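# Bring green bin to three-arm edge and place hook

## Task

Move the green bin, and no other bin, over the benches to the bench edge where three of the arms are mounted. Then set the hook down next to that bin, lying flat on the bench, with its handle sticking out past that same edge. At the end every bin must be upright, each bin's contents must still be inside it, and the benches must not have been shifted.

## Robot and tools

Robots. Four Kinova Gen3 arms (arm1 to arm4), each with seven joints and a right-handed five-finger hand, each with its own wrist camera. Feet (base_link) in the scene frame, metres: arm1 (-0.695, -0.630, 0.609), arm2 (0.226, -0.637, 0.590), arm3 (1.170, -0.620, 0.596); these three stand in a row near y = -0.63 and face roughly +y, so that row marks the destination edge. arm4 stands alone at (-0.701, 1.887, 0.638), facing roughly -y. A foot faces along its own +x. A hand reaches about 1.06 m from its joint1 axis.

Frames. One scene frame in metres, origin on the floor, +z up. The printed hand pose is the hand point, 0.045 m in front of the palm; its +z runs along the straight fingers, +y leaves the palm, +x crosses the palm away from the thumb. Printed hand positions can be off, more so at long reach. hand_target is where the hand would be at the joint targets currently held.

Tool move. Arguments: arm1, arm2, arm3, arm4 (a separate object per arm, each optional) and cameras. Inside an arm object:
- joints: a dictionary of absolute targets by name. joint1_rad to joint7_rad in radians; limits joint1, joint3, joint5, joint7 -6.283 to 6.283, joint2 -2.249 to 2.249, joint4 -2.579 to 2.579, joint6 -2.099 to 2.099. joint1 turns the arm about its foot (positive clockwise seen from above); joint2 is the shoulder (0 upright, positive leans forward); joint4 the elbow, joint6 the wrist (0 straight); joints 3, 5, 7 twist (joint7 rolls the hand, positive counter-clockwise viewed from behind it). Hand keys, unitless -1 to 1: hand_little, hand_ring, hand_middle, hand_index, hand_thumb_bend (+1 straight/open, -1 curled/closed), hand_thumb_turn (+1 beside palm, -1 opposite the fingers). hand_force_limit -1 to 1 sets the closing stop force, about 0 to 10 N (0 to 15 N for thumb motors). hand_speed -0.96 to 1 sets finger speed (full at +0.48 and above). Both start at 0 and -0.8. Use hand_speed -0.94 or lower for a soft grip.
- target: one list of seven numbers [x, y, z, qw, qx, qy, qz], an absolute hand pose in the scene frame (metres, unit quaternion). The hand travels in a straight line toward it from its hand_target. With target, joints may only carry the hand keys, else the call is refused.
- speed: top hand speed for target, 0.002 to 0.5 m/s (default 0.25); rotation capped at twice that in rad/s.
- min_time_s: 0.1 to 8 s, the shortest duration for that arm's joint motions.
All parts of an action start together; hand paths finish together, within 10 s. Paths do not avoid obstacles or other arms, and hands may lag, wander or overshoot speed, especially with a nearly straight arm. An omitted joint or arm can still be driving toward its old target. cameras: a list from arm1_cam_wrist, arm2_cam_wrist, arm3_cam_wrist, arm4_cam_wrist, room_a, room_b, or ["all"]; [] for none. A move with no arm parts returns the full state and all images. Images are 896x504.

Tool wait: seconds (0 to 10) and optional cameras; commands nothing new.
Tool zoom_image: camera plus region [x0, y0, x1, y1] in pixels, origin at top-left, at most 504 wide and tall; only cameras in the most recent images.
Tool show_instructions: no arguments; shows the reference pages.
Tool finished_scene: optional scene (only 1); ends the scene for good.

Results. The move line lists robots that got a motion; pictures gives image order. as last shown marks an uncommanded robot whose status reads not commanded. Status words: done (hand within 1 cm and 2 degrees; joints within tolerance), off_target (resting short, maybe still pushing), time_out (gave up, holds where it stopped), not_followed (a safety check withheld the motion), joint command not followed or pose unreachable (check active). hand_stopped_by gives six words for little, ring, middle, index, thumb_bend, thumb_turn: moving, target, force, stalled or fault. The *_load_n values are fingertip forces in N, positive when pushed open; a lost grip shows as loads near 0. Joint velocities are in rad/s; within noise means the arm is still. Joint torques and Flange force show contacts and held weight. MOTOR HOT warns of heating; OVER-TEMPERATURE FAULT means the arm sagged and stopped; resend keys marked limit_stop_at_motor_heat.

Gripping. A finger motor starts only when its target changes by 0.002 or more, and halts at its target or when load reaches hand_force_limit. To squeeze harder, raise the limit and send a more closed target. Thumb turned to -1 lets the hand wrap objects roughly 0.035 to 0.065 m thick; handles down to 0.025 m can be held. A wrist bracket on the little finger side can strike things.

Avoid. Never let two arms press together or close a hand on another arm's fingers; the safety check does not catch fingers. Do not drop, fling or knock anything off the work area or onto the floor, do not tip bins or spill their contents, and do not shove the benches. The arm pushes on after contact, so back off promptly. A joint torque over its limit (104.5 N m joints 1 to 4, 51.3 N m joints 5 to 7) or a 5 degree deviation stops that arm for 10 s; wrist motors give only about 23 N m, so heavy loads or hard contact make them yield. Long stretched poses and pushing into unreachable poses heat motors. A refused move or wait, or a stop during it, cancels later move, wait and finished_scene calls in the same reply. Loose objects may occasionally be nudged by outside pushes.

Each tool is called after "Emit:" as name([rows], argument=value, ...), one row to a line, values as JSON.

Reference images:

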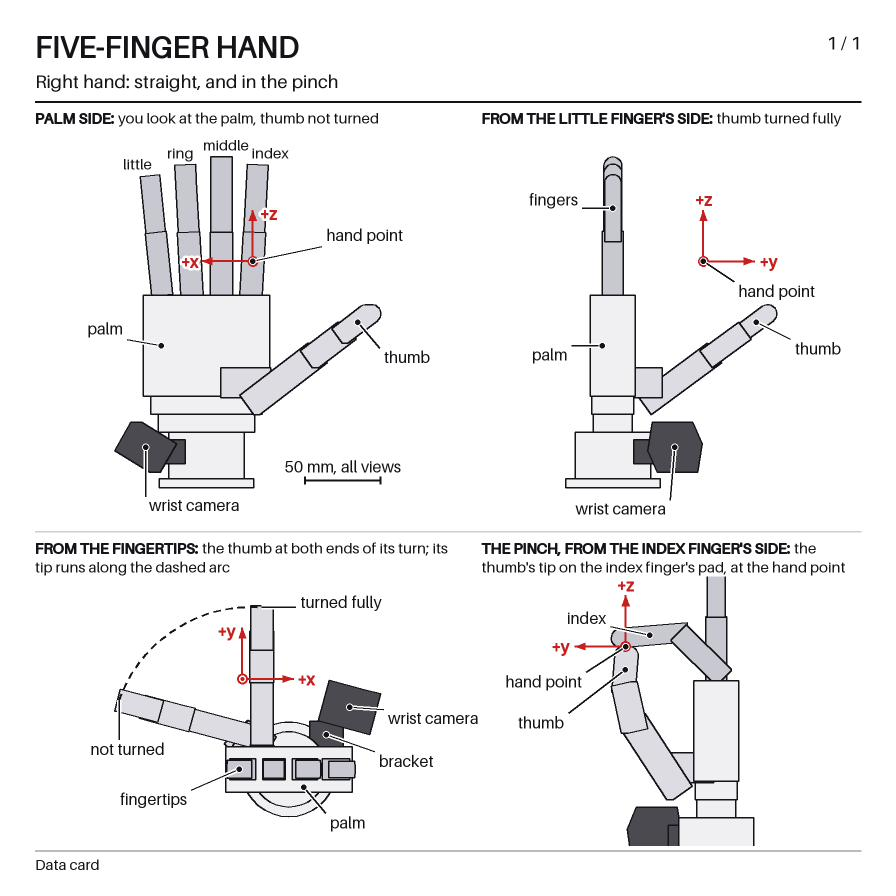

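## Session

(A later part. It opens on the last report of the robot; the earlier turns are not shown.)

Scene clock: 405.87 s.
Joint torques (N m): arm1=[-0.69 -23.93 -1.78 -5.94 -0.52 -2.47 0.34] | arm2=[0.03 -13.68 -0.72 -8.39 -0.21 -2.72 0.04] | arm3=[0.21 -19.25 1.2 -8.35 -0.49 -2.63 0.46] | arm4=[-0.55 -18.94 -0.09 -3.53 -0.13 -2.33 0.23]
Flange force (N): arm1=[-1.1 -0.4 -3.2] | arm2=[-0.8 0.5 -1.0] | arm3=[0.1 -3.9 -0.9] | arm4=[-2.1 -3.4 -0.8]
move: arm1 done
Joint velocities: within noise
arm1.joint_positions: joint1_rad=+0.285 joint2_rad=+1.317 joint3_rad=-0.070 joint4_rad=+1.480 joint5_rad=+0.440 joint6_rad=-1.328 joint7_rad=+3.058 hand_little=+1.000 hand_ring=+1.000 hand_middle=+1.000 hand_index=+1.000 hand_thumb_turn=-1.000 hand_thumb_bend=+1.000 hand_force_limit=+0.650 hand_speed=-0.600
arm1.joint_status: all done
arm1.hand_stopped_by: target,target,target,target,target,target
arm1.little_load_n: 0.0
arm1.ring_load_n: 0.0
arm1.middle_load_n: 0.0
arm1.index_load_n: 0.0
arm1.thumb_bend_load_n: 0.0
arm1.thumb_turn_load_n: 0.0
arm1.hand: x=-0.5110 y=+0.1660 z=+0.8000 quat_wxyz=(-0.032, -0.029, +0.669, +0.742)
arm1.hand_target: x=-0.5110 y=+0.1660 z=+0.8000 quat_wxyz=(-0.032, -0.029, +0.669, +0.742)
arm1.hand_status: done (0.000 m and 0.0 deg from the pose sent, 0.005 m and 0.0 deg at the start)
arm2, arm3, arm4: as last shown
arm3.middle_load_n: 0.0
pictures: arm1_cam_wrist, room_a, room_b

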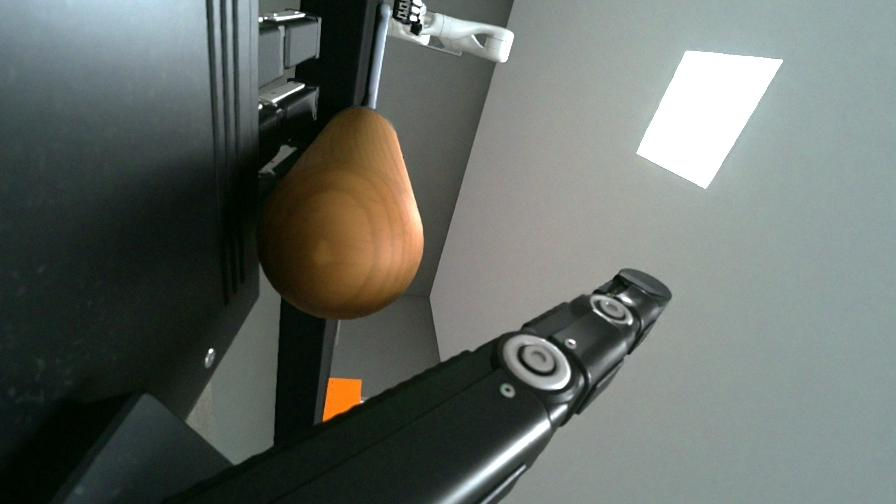

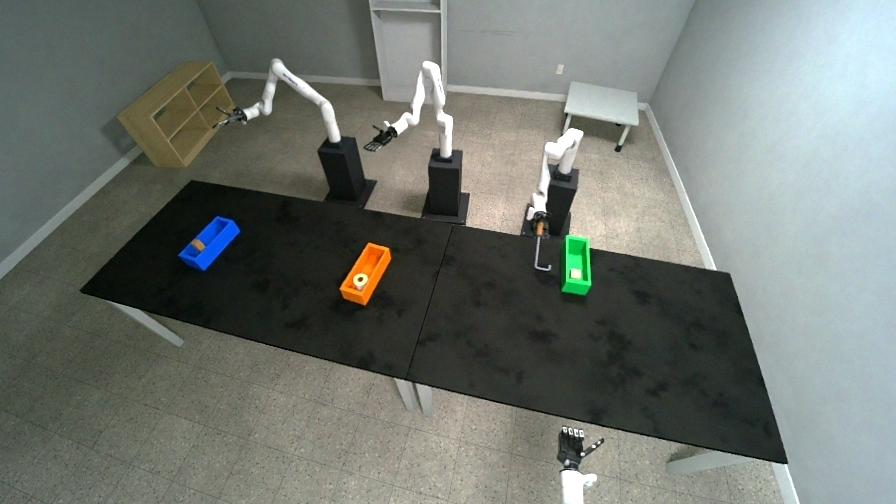

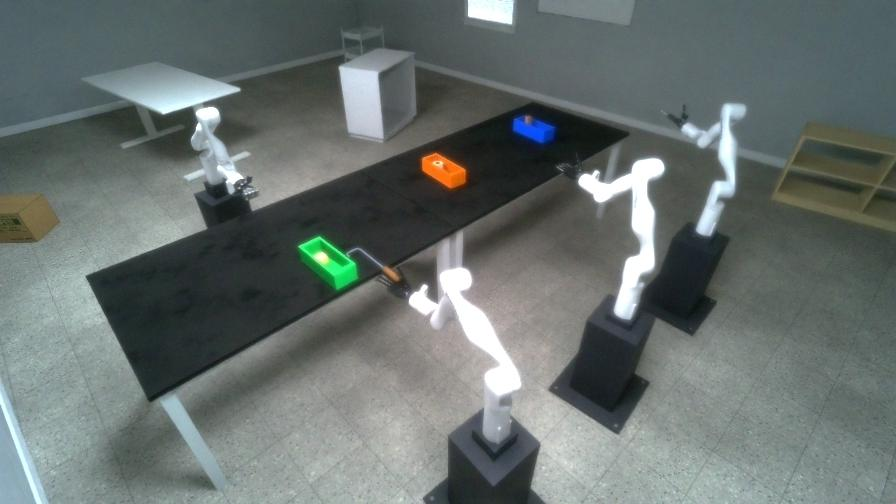

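Emit:
move(arm1={"target": [-0.511, 0.164, 0.790, 0.03241, 0.02919, -0.66849, -0.74244], "speed": 0.03})

Emit:
move(arm1={"target": [-0.511, 0.100, 0.790, 0.03241, 0.02919, -0.66849, -0.74244], "speed": 0.05})

Emit:
move(arm1={"joints": {"hand_thumb_bend": -0.5, "hand_speed": -0.5, "hand_force_limit": 0.2}}, cameras=["room_b", "room_a", "arm1_cam_wrist"])

Emit:
zoom_image(camera="room_a", region=[480, 180, 630, 330])

Emit:
zoom_image(camera="room_b", region=[290, 200, 430, 310])

Scene clock: 407.17 s.
Joint torques (N m): arm1=[-0.66 -24.02 -1.78 -5.76 -0.52 -2.46 0.36] | arm2=[0.08 -13.64 -0.65 -8.35 -0.19 -2.66 0.06] | arm3=[0.23 -19.28 1.18 -8.34 -0.47 -2.66 0.45] | arm4=[-0.57 -18.92 -0.06 -3.54 -0.12 -2.36 0.23]
Flange force (N): arm1=[-1.2 -0.7 -2.9] | arm2=[-0.7 0.5 -1.0] | arm3=[0.1 -4.0 -0.7] | arm4=[-2.0 -3.2 -0.8]
move: arm1 done
Joint velocities: within noise
arm1.joint_positions: joint1_rad=+0.286 joint2_rad=+1.338 joint3_rad=-0.070 joint4_rad=+1.473 joint5_rad=+0.442 joint6_rad=-1.341 joint7_rad=+3.063 hand_little=+1.000 hand_ring=+1.000 hand_middle=+1.000 hand_index=+1.000 hand_thumb_turn=-1.000 hand_thumb_bend=+1.000 hand_force_limit=+0.650 hand_speed=-0.600
arm1.joint_status: not commanded
arm1.hand_stopped_by: target,target,target,target,target,target
arm1.little_load_n: 0.0
arm1.ring_load_n: 0.0
arm1.middle_load_n: 0.0
arm1.index_load_n: 0.0
arm1.thumb_bend_load_n: 0.0
arm1.thumb_turn_load_n: 0.0
arm1.hand: x=-0.5110 y=+0.1640 z=+0.7900 quat_wxyz=(-0.032, -0.029, +0.668, +0.742)
arm1.hand_target: x=-0.5110 y=+0.1640 z=+0.7900 quat_wxyz=(-0.032, -0.029, +0.668, +0.742)
arm1.hand_status: done (0.000 m and 0.0 deg from the pose sent, 0.010 m and 0.0 deg at the start)
arm2, arm3, arm4: as last shown
pictures: none

Scene clock: 408.93 s.
Joint torques (N m): arm1=[-0.72 -22.34 -1.78 -4.49 -0.39 -2.48 0.34] | arm2=[0 -13.72 -0.76 -8.34 -0.2 -2.66 0.09] | arm3=[0.23 -19.28 1.15 -8.31 -0.48 -2.65 0.4] | arm4=[-0.58 -18.93 -0.12 -3.53 -0.12 -2.35 0.24]
Flange force (N): arm1=[-1.0 -0.3 -3.7] | arm2=[-1.0 0.4 -0.8] | arm3=[0.1 -4.1 -0.7] | arm4=[-2.1 -3.2 -0.7]
move: arm1 done
Joint velocities: within noise
arm1.joint_positions: joint1_rad=+0.329 joint2_rad=+1.303 joint3_rad=-0.060 joint4_rad=+1.691 joint5_rad=+0.472 joint6_rad=-1.511 joint7_rad=+3.126 hand_little=+1.000 hand_ring=+1.000 hand_middle=+1.000 hand_index=+1.000 hand_thumb_turn=-1.000 hand_thumb_bend=+1.000 hand_force_limit=+0.650 hand_speed=-0.600
arm1.joint_status: not commanded
arm1.hand_stopped_by: target,target,target,target,target,target
arm1.little_load_n: 0.0
arm1.ring_load_n: 0.0
arm1.middle_load_n: 0.0
arm1.index_load_n: 0.0
arm1.thumb_bend_load_n: 0.0
arm1.thumb_turn_load_n: 0.0
arm1.hand: x=-0.5110 y=+0.1000 z=+0.7900 quat_wxyz=(-0.032, -0.029, +0.669, +0.742)
arm1.hand_target: x=-0.5110 y=+0.1000 z=+0.7900 quat_wxyz=(-0.032, -0.029, +0.669, +0.742)
arm1.hand_status: done (0.000 m and 0.0 deg from the pose sent, 0.064 m and 0.0 deg at the start)
arm2.joint_positions: joint1_rad=+0.500 joint2_rad=+0.300 joint3_rad=+0.000 joint4_rad=+2.100 joint5_rad=+0.000 joint6_rad=-0.800 joint7_rad=+3.140 hand_little=+1.000 hand_ring=+1.000 hand_middle=+1.000 hand_index=+1.000 hand_thumb_turn=-1.000 hand_thumb_bend=+1.000 hand_force_limit=+0.500 hand_speed=-0.500
arm2.joint_status: not commanded
arm2.hand_stopped_by: target,target,target,target,target,target
arm2.little_load_n: 0.0
arm2.ring_load_n: 0.0
arm2.middle_load_n: 0.0
arm2.index_load_n: 0.0
arm2.thumb_bend_load_n: 0.0
arm2.thumb_turn_load_n: 0.0
arm2.hand: x=+0.5390 y=-0.0504 z=+1.0931 quat_wxyz=(+0.138, +0.146, +0.704, +0.682)
arm2.hand_target: x=+0.5390 y=-0.0504 z=+1.0931 quat_wxyz=(+0.138, +0.146, +0.704, +0.682)
arm2.hand_status: not commanded
arm3.joint_positions: joint1_rad=+0.900 joint2_rad=+0.600 joint3_rad=+0.000 joint4_rad=+1.900 joint5_rad=+0.600 joint6_rad=-1.200 joint7_rad=+2.200 hand_little=+1.000 hand_ring=+1.000 hand_middle=+1.000 hand_index=+1.000 hand_thumb_turn=-1.000 hand_thumb_bend=+1.000 hand_force_limit=+0.700 hand_speed=-0.400
arm3.joint_status: not commanded
arm3.hand_stopped_by: target,target,target,target,target,target
arm3.little_load_n: 0.0
arm3.ring_load_n: 0.0
arm3.middle_load_n: 0.0
arm3.index_load_n: 0.0
arm3.thumb_bend_load_n: 0.0
arm3.thumb_turn_load_n: 0.0
arm3.hand: x=+1.6596 y=-0.0837 z=+1.0647 quat_wxyz=(-0.110, +0.278, +0.580, +0.758)
arm3.hand_target: x=+1.6596 y=-0.0837 z=+1.0647 quat_wxyz=(-0.110, +0.278, +0.580, +0.758)
arm3.hand_status: not commanded
arm4: as last shown
pictures: none

Scene clock: 411.53 s.
Joint torques (N m): arm1=[-0.63 -22.38 -1.83 -4.42 -0.41 -2.44 0.3] | arm2=[0.04 -13.78 -0.66 -8.36 -0.17 -2.71 0.09] | arm3=[0.22 -19.21 1.23 -8.34 -0.53 -2.63 0.39] | arm4=[-0.6 -18.93 -0.08 -3.54 -0.11 -2.35 0.23]
Flange force (N): arm1=[-1.0 -0.5 -3.6] | arm2=[-0.8 0.4 -0.7] | arm3=[0.2 -4.0 -1.0] | arm4=[-2.1 -3.3 -0.8]
move: arm1 done
Joint velocities: within noise
arm1.joint_positions: joint1_rad=+0.329 joint2_rad=+1.303 joint3_rad=-0.060 joint4_rad=+1.691 joint5_rad=+0.472 joint6_rad=-1.511 joint7_rad=+3.126 hand_little=+1.000 hand_ring=+1.000 hand_middle=+1.000 hand_index=+1.000 hand_thumb_turn=-1.000 hand_thumb_bend=-0.500 hand_force_limit=+0.200 hand_speed=-0.500
arm1.joint_status: all done
arm1.hand_stopped_by: target,target,target,target,target,target
arm1.little_load_n: 0.0
arm1.ring_load_n: 0.0
arm1.middle_load_n: 0.0
arm1.index_load_n: 0.0
arm1.thumb_bend_load_n: 0.0
arm1.thumb_turn_load_n: 0.0
arm1.hand: x=-0.5110 y=+0.1000 z=+0.7900 quat_wxyz=(-0.032, -0.029, +0.668, +0.742)
arm1.hand_target: x=-0.5110 y=+0.1000 z=+0.7900 quat_wxyz=(-0.032, -0.029, +0.668, +0.742)
arm1.hand_status: not commanded
arm2, arm3: as last shown
arm3.little_load_n: -0.5
arm3.thumb_bend_load_n: 0.5
arm4.joint_positions: joint1_rad=+0.077 joint2_rad=+0.904 joint3_rad=-0.001 joint4_rad=+2.152 joint5_rad=-0.049 joint6_rad=-1.282 joint7_rad=-3.132 hand_little=-1.000 hand_ring=-1.000 hand_middle=-1.000 hand_index=-1.000 hand_thumb_turn=+1.000 hand_thumb_bend=+1.000 hand_force_limit=+0.000 hand_speed=-0.400
arm4.joint_status: not commanded
arm4.hand_stopped_by: target,target,target,target,target,target
arm4.little_load_n: -0.5
arm4.ring_load_n: 0.0
arm4.middle_load_n: 0.0
arm4.index_load_n: 0.0
arm4.thumb_bend_load_n: 0.0
arm4.thumb_turn_load_n: 0.0
arm4.hand: x=-0.7410 y=+1.2000 z=+0.8600 quat_wxyz=(-0.629, -0.777, +0.000, +0.000)
arm4.hand_target: x=-0.7410 y=+1.2000 z=+0.8600 quat_wxyz=(-0.629, -0.777, +0.000, +0.000)
arm4.hand_status: not commanded
pictures: arm1_cam_wrist, room_a, room_b

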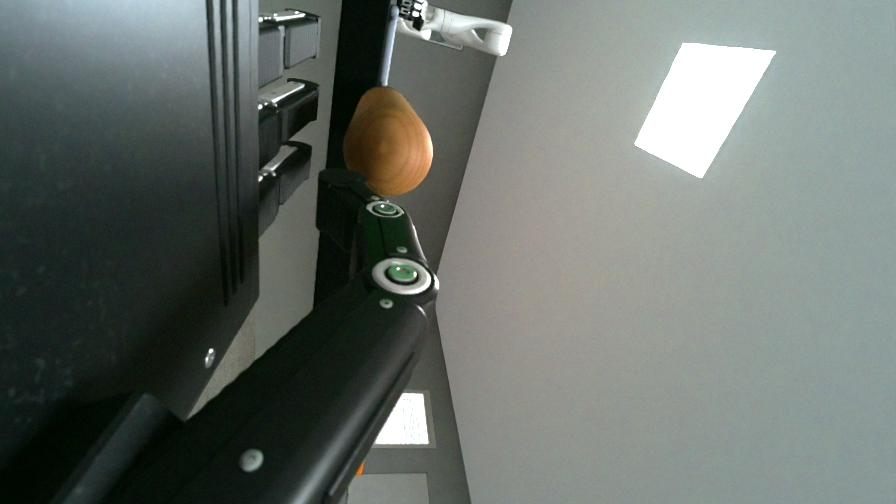

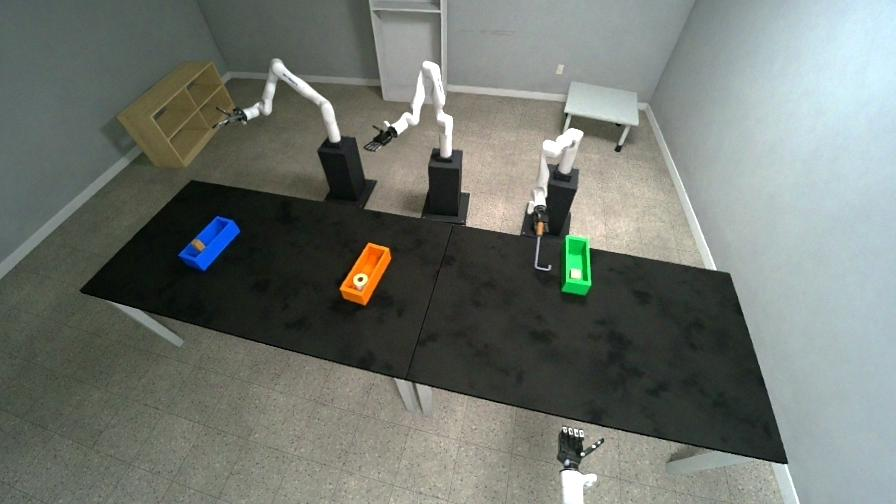

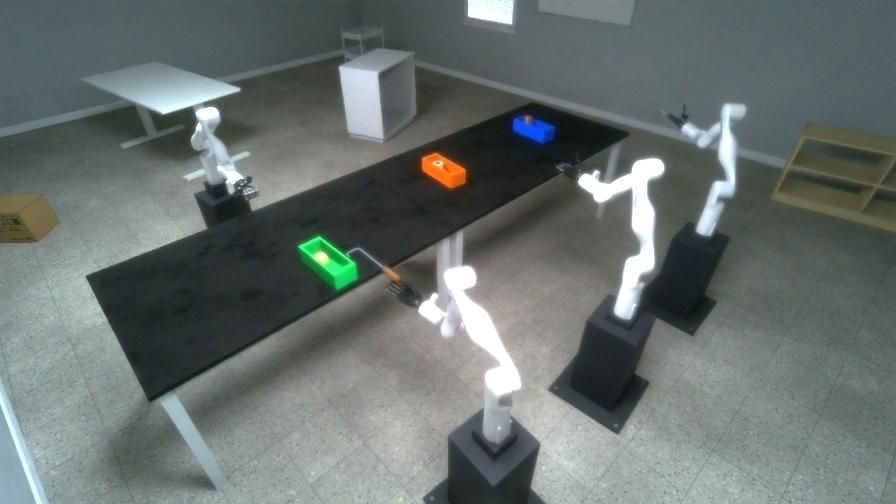

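Scaled by 3.360.

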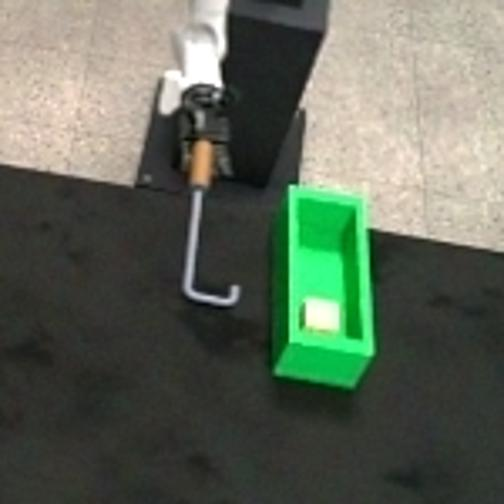

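Scaled by 3.600.

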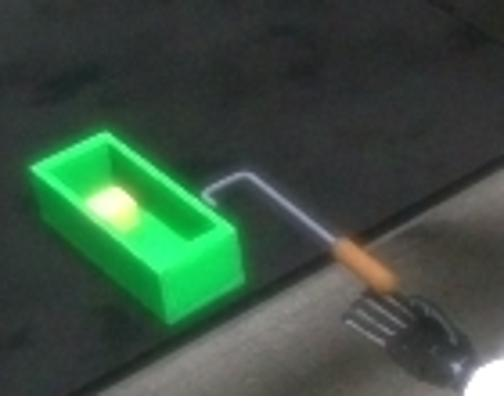

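Emit:
move(arm1={"target": [-0.512, 0.120, 0.797, 0.03241, 0.02919, -0.66849, -0.74244], "speed": 0.04})

Emit:
move(arm1={"target": [-0.512, 0.152, 0.797, 0.03241, 0.02919, -0.66849, -0.74244], "speed": 0.02}, cameras=["room_b", "room_a", "arm1_cam_wrist"])

Emit:
zoom_image(camera="room_a", region=[480, 180, 630, 330])

Emit:
zoom_image(camera="room_b", region=[290, 200, 430, 310])

Scene clock: 413.07 s.
Joint torques (N m): arm1=[-0.79 -23.38 -1.95 -5.32 -0.41 -2.61 0.33] | arm2=[0.04 -13.73 -0.77 -8.32 -0.2 -2.73 0.05] | arm3=[0.23 -19.2 1.21 -8.37 -0.5 -2.66 0.41] | arm4=[-0.59 -18.91 -0.12 -3.49 -0.11 -2.35 0.24]
Flange force (N): arm1=[-0.9 -1.0 -4.2] | arm2=[-0.9 0.6 -0.7] | arm3=[0.3 -4.0 -0.9] | arm4=[-2.1 -3.2 -0.6]
move: arm1 done
Joint velocities: within noise
arm1.joint_positions: joint1_rad=+0.314 joint2_rad=+1.295 joint3_rad=-0.066 joint4_rad=+1.637 joint5_rad=+0.458 joint6_rad=-1.453 joint7_rad=+3.105 hand_little=+1.000 hand_ring=+1.000 hand_middle=+1.000 hand_index=+1.000 hand_thumb_turn=-1.000 hand_thumb_bend=-0.500 hand_force_limit=+0.200 hand_speed=-0.500
arm1.joint_status: not commanded
arm1.hand_stopped_by: target,target,target,target,target,target
arm1.little_load_n: -0.5
arm1.ring_load_n: 0.0
arm1.middle_load_n: 0.0
arm1.index_load_n: 0.0
arm1.thumb_bend_load_n: -1.0
arm1.thumb_turn_load_n: 0.0
arm1.hand: x=-0.5120 y=+0.1200 z=+0.7970 quat_wxyz=(-0.032, -0.029, +0.669, +0.742)
arm1.hand_target: x=-0.5120 y=+0.1200 z=+0.7970 quat_wxyz=(-0.032, -0.029, +0.668, +0.742)
arm1.hand_status: done (0.000 m and 0.0 deg from the pose sent, 0.021 m and 0.0 deg at the start)
arm2, arm3, arm4: as last shown
arm3.little_load_n: 0.0
arm3.thumb_bend_load_n: 0.0
arm4.little_load_n: 0.0
arm4.thumb_bend_load_n: -0.5
pictures: none

Scene clock: 415.17 s.
Joint torques (N m): arm1=[-0.78 -24.19 -2.07 -6.02 -0.53 -2.59 0.32] | arm2=[0.13 -13.68 -0.74 -8.38 -0.17 -2.71 0.08] | arm3=[0.22 -19.27 1.22 -8.29 -0.52 -2.67 0.44] | arm4=[-0.54 -18.95 -0.04 -3.57 -0.11 -2.34 0.22]
Flange force (N): arm1=[-1.1 -1.0 -4.1] | arm2=[-0.5 0.5 -1.0] | arm3=[0.0 -3.9 -0.6] | arm4=[-1.9 -3.3 -0.9]
move: arm1 done
Joint velocities: within noise
arm1.joint_positions: joint1_rad=+0.293 joint2_rad=+1.313 joint3_rad=-0.070 joint4_rad=+1.528 joint5_rad=+0.444 joint6_rad=-1.368 joint7_rad=+3.075 hand_little=+1.000 hand_ring=+1.000 hand_middle=+1.000 hand_index=+1.000 hand_thumb_turn=-1.000 hand_thumb_bend=-0.500 hand_force_limit=+0.200 hand_speed=-0.500
arm1.joint_status: not commanded
arm1.hand_stopped_by: target,target,target,target,target,target
arm1.little_load_n: 0.0
arm1.ring_load_n: 0.0
arm1.middle_load_n: 0.0
arm1.index_load_n: 0.0
arm1.thumb_bend_load_n: -1.0
arm1.thumb_turn_load_n: 0.0
arm1.hand: x=-0.5120 y=+0.1520 z=+0.7970 quat_wxyz=(-0.032, -0.029, +0.668, +0.742)
arm1.hand_target: x=-0.5120 y=+0.1520 z=+0.7970 quat_wxyz=(-0.032, -0.029, +0.668, +0.742)
arm1.hand_status: done (0.000 m and 0.0 deg from the pose sent, 0.032 m and 0.0 deg at the start)
arm2, arm3, arm4: as last shown
arm4.middle_load_n: 0.5
arm4.thumb_bend_load_n: 0.0
pictures: arm1_cam_wrist, room_a, room_b

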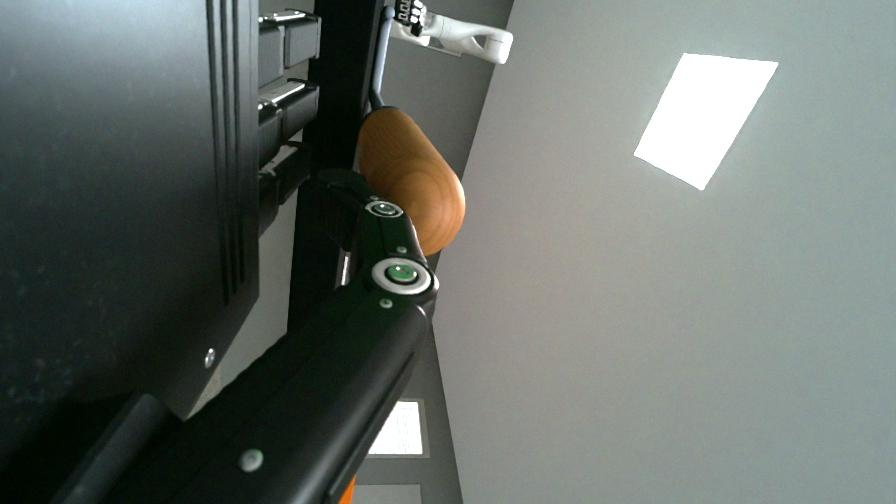

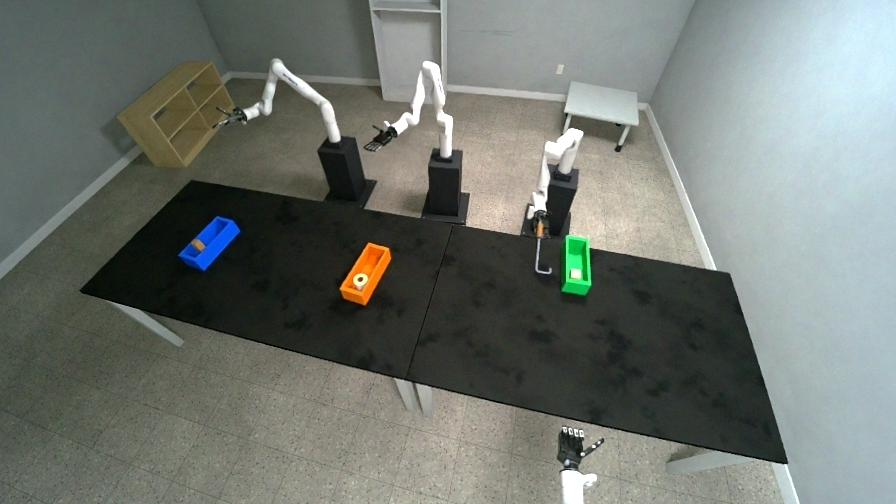

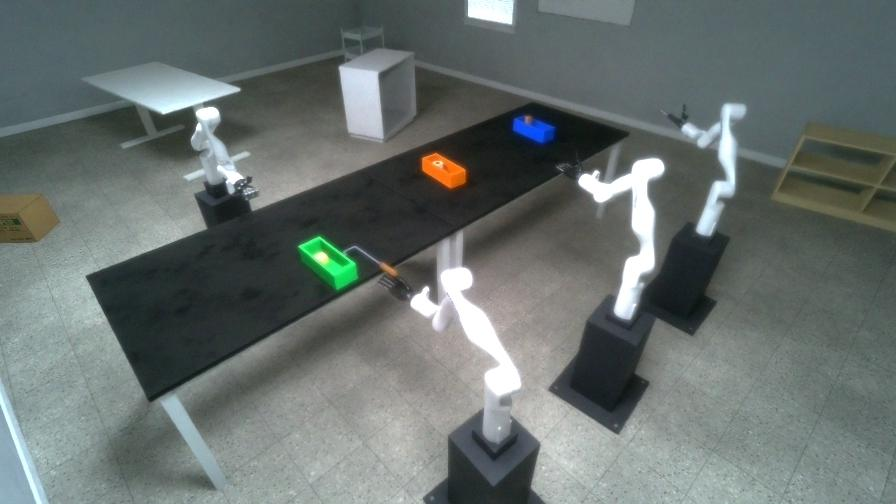

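Scaled by 3.360.

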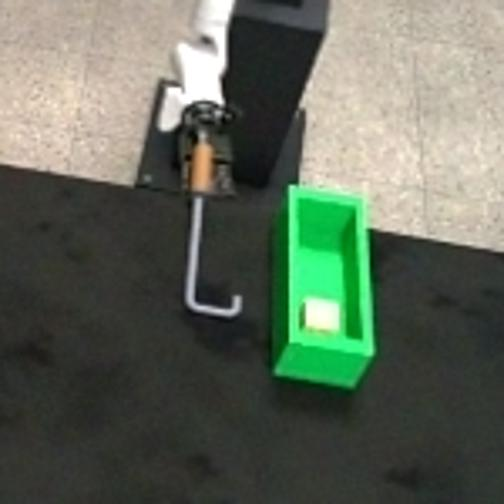

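Scaled by 3.600.

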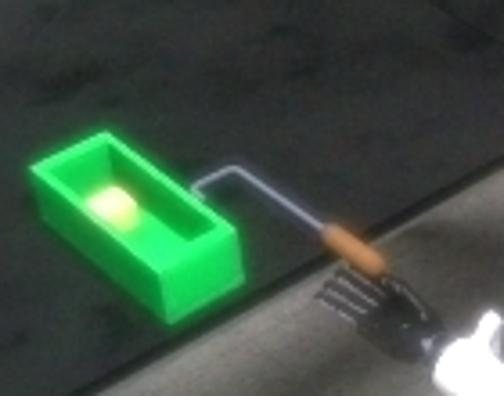

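Emit:
move(arm1={"target": [-0.512, 0.150, 0.765, 0.03241, 0.02919, -0.66849, -0.74244], "speed": 0.01}, cameras=["room_b", "room_a", "arm1_cam_wrist"])

Emit:
zoom_image(camera="room_a", region=[480, 180, 630, 330])

Emit:
zoom_image(camera="room_b", region=[290, 200, 430, 310])

Scene clock: 419.50 s.
Joint torques (N m): arm1=[-0.68 -23.63 -1.91 -5.42 -0.41 -2.48 0.29] | arm2=[0.09 -13.63 -0.85 -8.39 -0.19 -2.72 0.09] | arm3=[0.24 -19.27 1.28 -8.39 -0.47 -2.64 0.41] | arm4=[-0.58 -18.96 -0.09 -3.52 -0.12 -2.33 0.24]
Flange force (N): arm1=[-0.9 -0.1 -3.4] | arm2=[-0.8 0.7 -1.1] | arm3=[0.3 -4.2 -0.9] | arm4=[-2.1 -3.4 -0.7]
move: arm1 done
Joint velocities: within noise
arm1.joint_positions: joint1_rad=+0.294 joint2_rad=+1.385 joint3_rad=-0.069 joint4_rad=+1.485 joint5_rad=+0.447 joint6_rad=-1.395 joint7_rad=+3.085 hand_little=+1.000 hand_ring=+1.000 hand_middle=+1.000 hand_index=+1.000 hand_thumb_turn=-1.000 hand_thumb_bend=-0.500 hand_force_limit=+0.200 hand_speed=-0.500
arm1.joint_status: not commanded
arm1.hand_stopped_by: target,target,target,target,target,target
arm1.little_load_n: 0.0
arm1.ring_load_n: 0.0
arm1.middle_load_n: 0.0
arm1.index_load_n: 0.0
arm1.thumb_bend_load_n: 0.0
arm1.thumb_turn_load_n: 0.0
arm1.hand: x=-0.5120 y=+0.1500 z=+0.7650 quat_wxyz=(-0.032, -0.029, +0.668, +0.742)
arm1.hand_target: x=-0.5120 y=+0.1500 z=+0.7650 quat_wxyz=(-0.032, -0.029, +0.668, +0.742)
arm1.hand_status: done (0.000 m and 0.0 deg from the pose sent, 0.032 m and 0.0 deg at the start)
arm2, arm3, arm4: as last shown
pictures: arm1_cam_wrist, room_a, room_b

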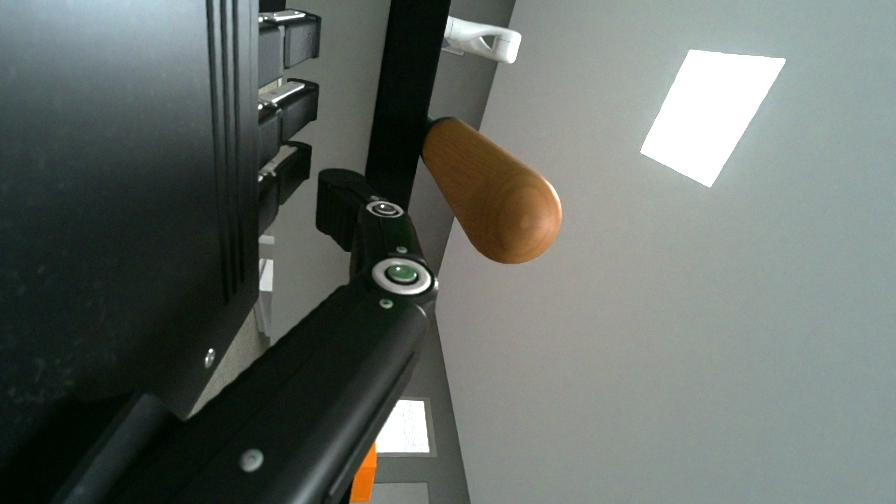

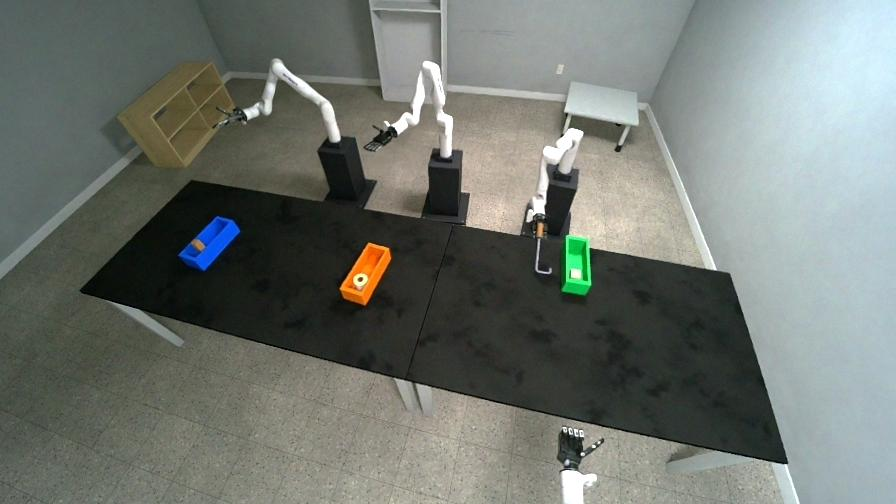

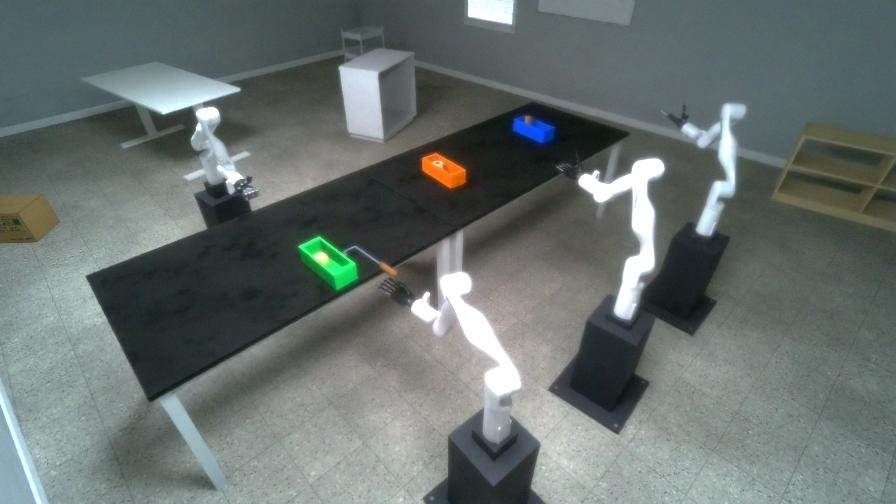

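Scaled by 3.360.

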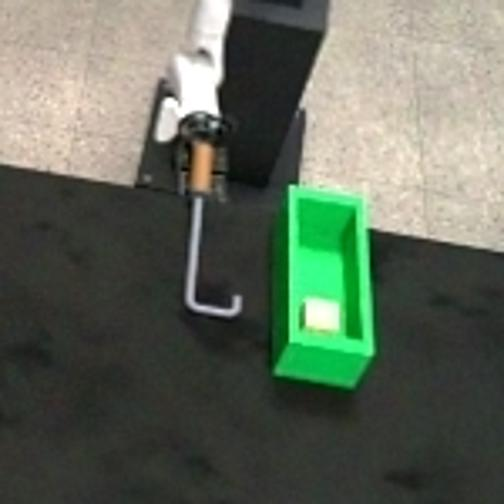

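Scaled by 3.600.

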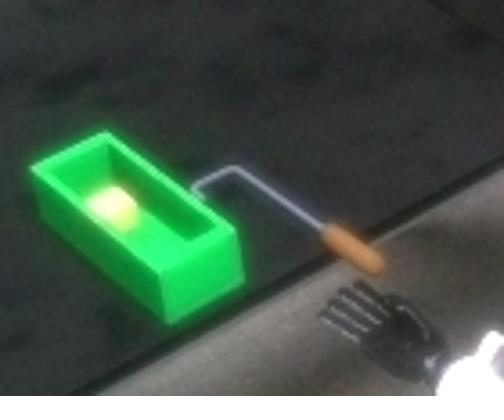

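Emit:
zoom_image(camera="room_b", region=[330, 235, 410, 295])

Emit:
zoom_image(camera="room_a", region=[520, 210, 600, 280])

Scaled by 6.300.

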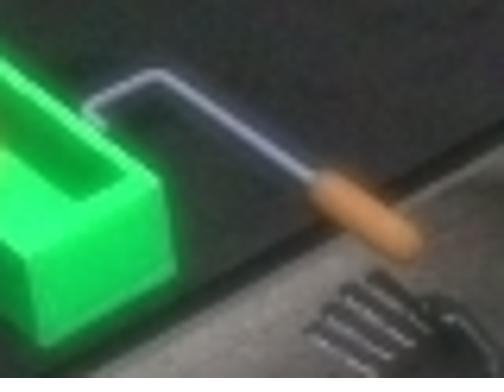

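Scaled by 6.300.

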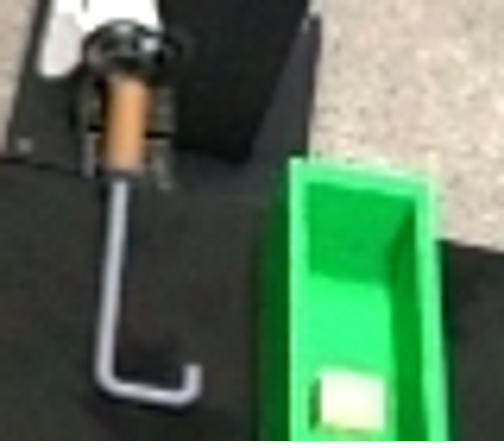

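Emit:
move(arm1={"target": [-0.512, 0.0, 0.765, 0.03241, 0.02919, -0.66849, -0.74244], "speed": 0.12})

Emit:
move(arm1={"target": [-0.512, -0.05, 0.95, 0.03241, 0.02919, -0.66849, -0.74244], "speed": 0.15}, cameras=["room_b", "room_a", "arm1_cam_wrist"])

Emit:
zoom_image(camera="room_b", region=[330, 235, 410, 295])

Emit:
zoom_image(camera="room_a", region=[520, 210, 600, 280])

Scene clock: 422.13 s.
Joint torques (N m): arm1=[-0.65 -20.1 -1.72 -1.94 -0.12 -2.48 0.35] | arm2=[0.08 -13.68 -0.71 -8.39 -0.19 -2.71 0.05] | arm3=[0.22 -19.22 1.22 -8.34 -0.49 -2.66 0.43] | arm4=[-0.59 -18.93 -0.1 -3.52 -0.13 -2.34 0.25]
Flange force (N): arm1=[-0.9 -0.1 -4.0] | arm2=[-0.7 0.5 -1.0] | arm3=[0.3 -3.9 -0.8] | arm4=[-2.2 -3.3 -0.7]
move: arm1 done
Joint velocities: within noise
arm1.joint_positions: joint1_rad=+0.399 joint2_rad=+1.364 joint3_rad=-0.022 joint4_rad=+1.938 joint5_rad=+0.565 joint6_rad=-1.795 joint7_rad=+3.245 hand_little=+1.000 hand_ring=+1.000 hand_middle=+1.000 hand_index=+1.000 hand_thumb_turn=-1.000 hand_thumb_bend=-0.500 hand_force_limit=+0.200 hand_speed=-0.500
arm1.joint_status: not commanded
arm1.hand_stopped_by: target,target,target,target,target,target
arm1.little_load_n: 0.0
arm1.ring_load_n: 0.0
arm1.middle_load_n: 0.0
arm1.index_load_n: 0.0
arm1.thumb_bend_load_n: 0.0
arm1.thumb_turn_load_n: 0.0
arm1.hand: x=-0.5120 y=+0.0000 z=+0.7650 quat_wxyz=(-0.032, -0.029, +0.668, +0.742)
arm1.hand_target: x=-0.5120 y=+0.0000 z=+0.7650 quat_wxyz=(-0.032, -0.029, +0.668, +0.742)
arm1.hand_status: done (0.000 m and 0.0 deg from the pose sent, 0.150 m and 0.0 deg at the start)
arm2, arm3, arm4: as last shown
arm4.middle_load_n: 0.0
pictures: none

Scene clock: 424.03 s.
Joint torques (N m): arm1=[-0.65 -17.13 -1.3 -3.08 -0.4 -2.37 0.33] | arm2=[0.04 -13.63 -0.79 -8.42 -0.2 -2.67 0.09] | arm3=[0.16 -19.24 1.22 -8.33 -0.48 -2.62 0.45] | arm4=[-0.58 -18.96 -0.05 -3.54 -0.12 -2.33 0.22]
Flange force (N): arm1=[-1.3 -2.0 -4.4] | arm2=[-0.9 0.4 -1.2] | arm3=[0.1 -3.9 -0.9] | arm4=[-2.0 -3.4 -0.8]
move: arm1 done
Joint velocities: within noise
arm1.joint_positions: joint1_rad=+0.435 joint2_rad=+0.858 joint3_rad=+0.017 joint4_rad=+2.280 joint5_rad=+0.600 joint6_rad=-1.674 joint7_rad=+3.129 hand_little=+1.000 hand_ring=+1.000 hand_middle=+1.000 hand_index=+1.000 hand_thumb_turn=-1.000 hand_thumb_bend=-0.500 hand_force_limit=+0.200 hand_speed=-0.500
arm1.joint_status: not commanded
arm1.hand_stopped_by: target,target,target,target,target,target
arm1.little_load_n: 0.0
arm1.ring_load_n: 0.0
arm1.middle_load_n: 0.0
arm1.index_load_n: 0.0
arm1.thumb_bend_load_n: 0.0
arm1.thumb_turn_load_n: 0.0
arm1.hand: x=-0.5120 y=-0.0500 z=+0.9500 quat_wxyz=(-0.032, -0.029, +0.668, +0.742)
arm1.hand_target: x=-0.5120 y=-0.0500 z=+0.9500 quat_wxyz=(-0.032, -0.029, +0.668, +0.742)
arm1.hand_status: done (0.000 m and 0.0 deg from the pose sent, 0.192 m and 0.0 deg at the start)
arm2, arm3, arm4: as last shown
pictures: arm1_cam_wrist, room_a, room_b

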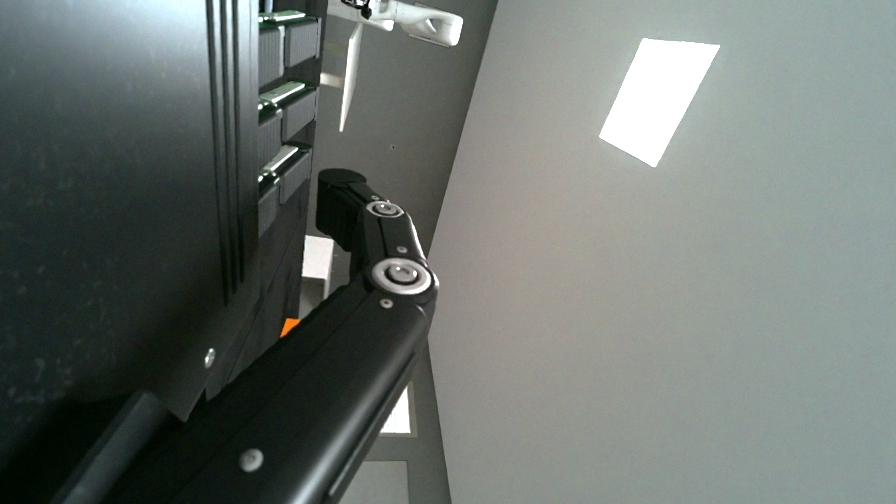

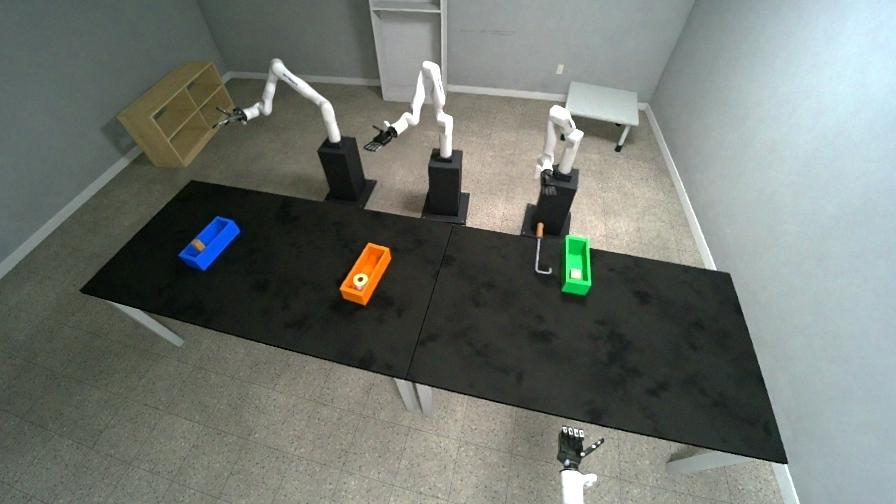

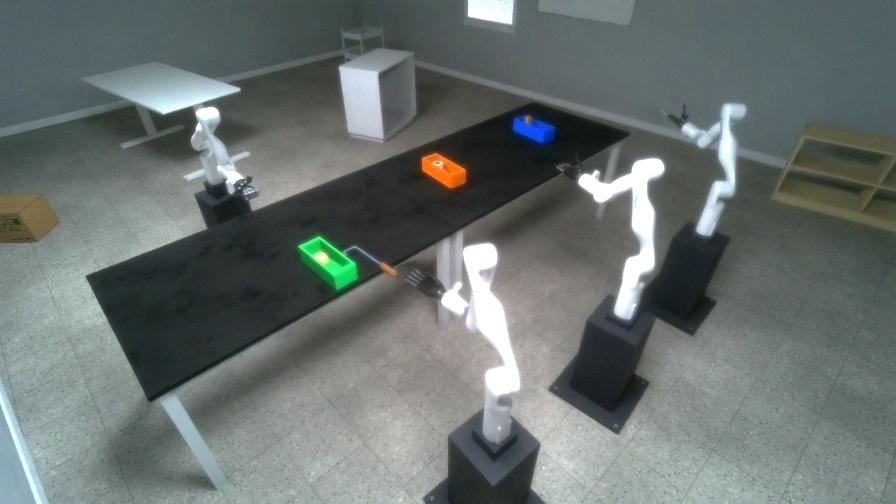

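Scaled by 6.300.

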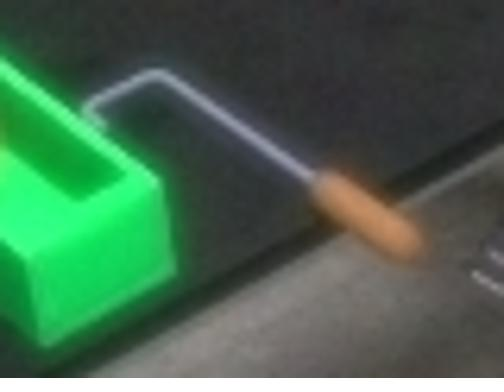

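Scaled by 6.300.

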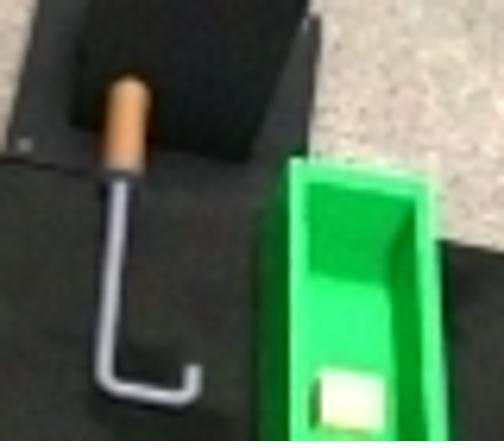

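Emit:
wait(seconds=2, cameras=["room_a", "room_b"])

Emit:
zoom_image(camera="room_a", region=[520, 210, 600, 300])

Scene clock: 426.37 s.
Joint torques (N m): arm1=[-0.71 -16.98 -1.37 -3.12 -0.43 -2.44 0.33] | arm2=[0 -13.7 -0.76 -8.38 -0.17 -2.67 0.05] | arm3=[0.19 -19.28 1.25 -8.38 -0.47 -2.63 0.44] | arm4=[-0.56 -18.92 -0.1 -3.56 -0.1 -2.34 0.24]
Flange force (N): arm1=[-1.5 -1.3 -4.5] | arm2=[-0.8 0.4 -1.0] | arm3=[0.2 -4.1 -1.0] | arm4=[-2.0 -3.3 -0.9]
Joint velocities: within noise
arm1.joint_positions: joint1_rad=+0.435 joint2_rad=+0.858 joint3_rad=+0.017 joint4_rad=+2.280 joint5_rad=+0.600 joint6_rad=-1.674 joint7_rad=+3.128 hand_little=+1.000 hand_ring=+1.000 hand_middle=+1.000 hand_index=+1.000 hand_thumb_turn=-1.000 hand_thumb_bend=-0.500 hand_force_limit=+0.200 hand_speed=-0.500
arm1.joint_status: not commanded
arm1.hand_stopped_by: target,target,target,target,target,target
arm1.little_load_n: 0.0
arm1.ring_load_n: 0.0
arm1.middle_load_n: 0.0
arm1.index_load_n: 0.0
arm1.thumb_bend_load_n: 0.0
arm1.thumb_turn_load_n: 0.0
arm1.hand: x=-0.5120 y=-0.0500 z=+0.9500 quat_wxyz=(-0.032, -0.029, +0.668, +0.742)
arm1.hand_target: x=-0.5120 y=-0.0500 z=+0.9500 quat_wxyz=(-0.032, -0.029, +0.668, +0.742)
arm1.hand_status: done (0.000 m and 0.0 deg from the pose sent, 0.192 m and 0.0 deg at the start)
arm2.joint_positions: joint1_rad=+0.500 joint2_rad=+0.300 joint3_rad=+0.000 joint4_rad=+2.100 joint5_rad=+0.000 joint6_rad=-0.800 joint7_rad=+3.140 hand_little=+1.000 hand_ring=+1.000 hand_middle=+1.000 hand_index=+1.000 hand_thumb_turn=-1.000 hand_thumb_bend=+1.000 hand_force_limit=+0.500 hand_speed=-0.500
arm2.joint_status: not commanded
arm2.hand_stopped_by: target,target,target,target,target,target
arm2.little_load_n: 0.0
arm2.ring_load_n: 0.0
arm2.middle_load_n: 0.0
arm2.index_load_n: 0.0
arm2.thumb_bend_load_n: 0.0
arm2.thumb_turn_load_n: 0.0
arm2.hand: x=+0.5390 y=-0.0504 z=+1.0931 quat_wxyz=(+0.138, +0.146, +0.704, +0.682)
arm2.hand_target: x=+0.5390 y=-0.0504 z=+1.0931 quat_wxyz=(+0.138, +0.146, +0.704, +0.682)
arm2.hand_status: not commanded
arm3.joint_positions: joint1_rad=+0.900 joint2_rad=+0.600 joint3_rad=+0.000 joint4_rad=+1.900 joint5_rad=+0.600 joint6_rad=-1.200 joint7_rad=+2.200 hand_little=+1.000 hand_ring=+1.000 hand_middle=+1.000 hand_index=+1.000 hand_thumb_turn=-1.000 hand_thumb_bend=+1.000 hand_force_limit=+0.700 hand_speed=-0.400
arm3.joint_status: not commanded
arm3.hand_stopped_by: target,target,target,target,target,target
arm3.little_load_n: 0.0
arm3.ring_load_n: 0.0
arm3.middle_load_n: 0.0
arm3.index_load_n: 0.0
arm3.thumb_bend_load_n: 0.0
arm3.thumb_turn_load_n: 0.0
arm3.hand: x=+1.6596 y=-0.0837 z=+1.0647 quat_wxyz=(-0.110, +0.278, +0.580, +0.758)
arm3.hand_target: x=+1.6596 y=-0.0837 z=+1.0647 quat_wxyz=(-0.110, +0.278, +0.580, +0.758)
arm3.hand_status: not commanded
arm4.joint_positions: joint1_rad=+0.077 joint2_rad=+0.904 joint3_rad=-0.001 joint4_rad=+2.152 joint5_rad=-0.049 joint6_rad=-1.282 joint7_rad=-3.132 hand_little=-1.000 hand_ring=-1.000 hand_middle=-1.000 hand_index=-1.000 hand_thumb_turn=+1.000 hand_thumb_bend=+1.000 hand_force_limit=+0.000 hand_speed=-0.400
arm4.joint_status: not commanded
arm4.hand_stopped_by: target,target,target,target,target,target
arm4.little_load_n: 0.0
arm4.ring_load_n: 0.0
arm4.middle_load_n: 0.0
arm4.index_load_n: 0.0
arm4.thumb_bend_load_n: 0.0
arm4.thumb_turn_load_n: 0.0
arm4.hand: x=-0.7410 y=+1.2000 z=+0.8600 quat_wxyz=(-0.629, -0.777, +0.000, +0.000)
arm4.hand_target: x=-0.7410 y=+1.2000 z=+0.8600 quat_wxyz=(-0.629, -0.777, +0.000, +0.000)
arm4.hand_status: not commanded
wait: 2.00 s; at rest from the start

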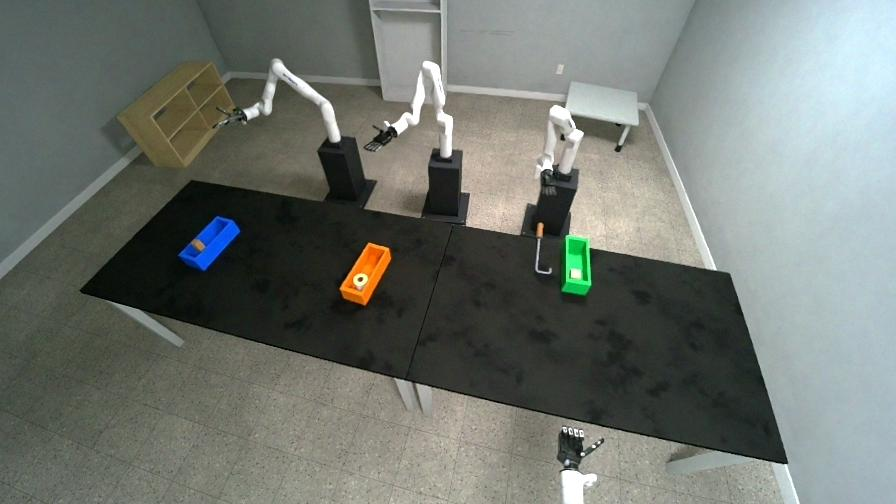

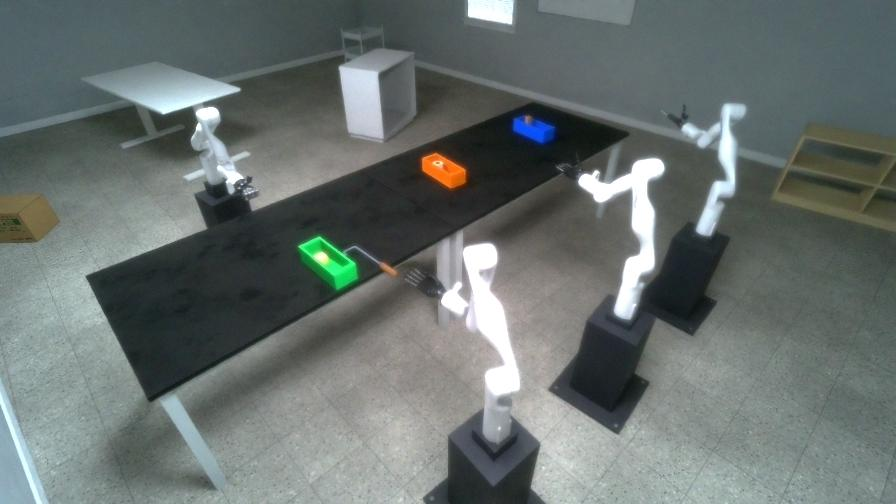

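Scaled by 5.600.

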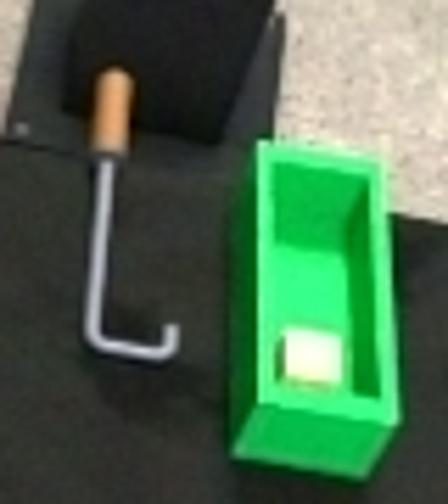

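Emit:
finished_scene()

The scene is finished: the task was done.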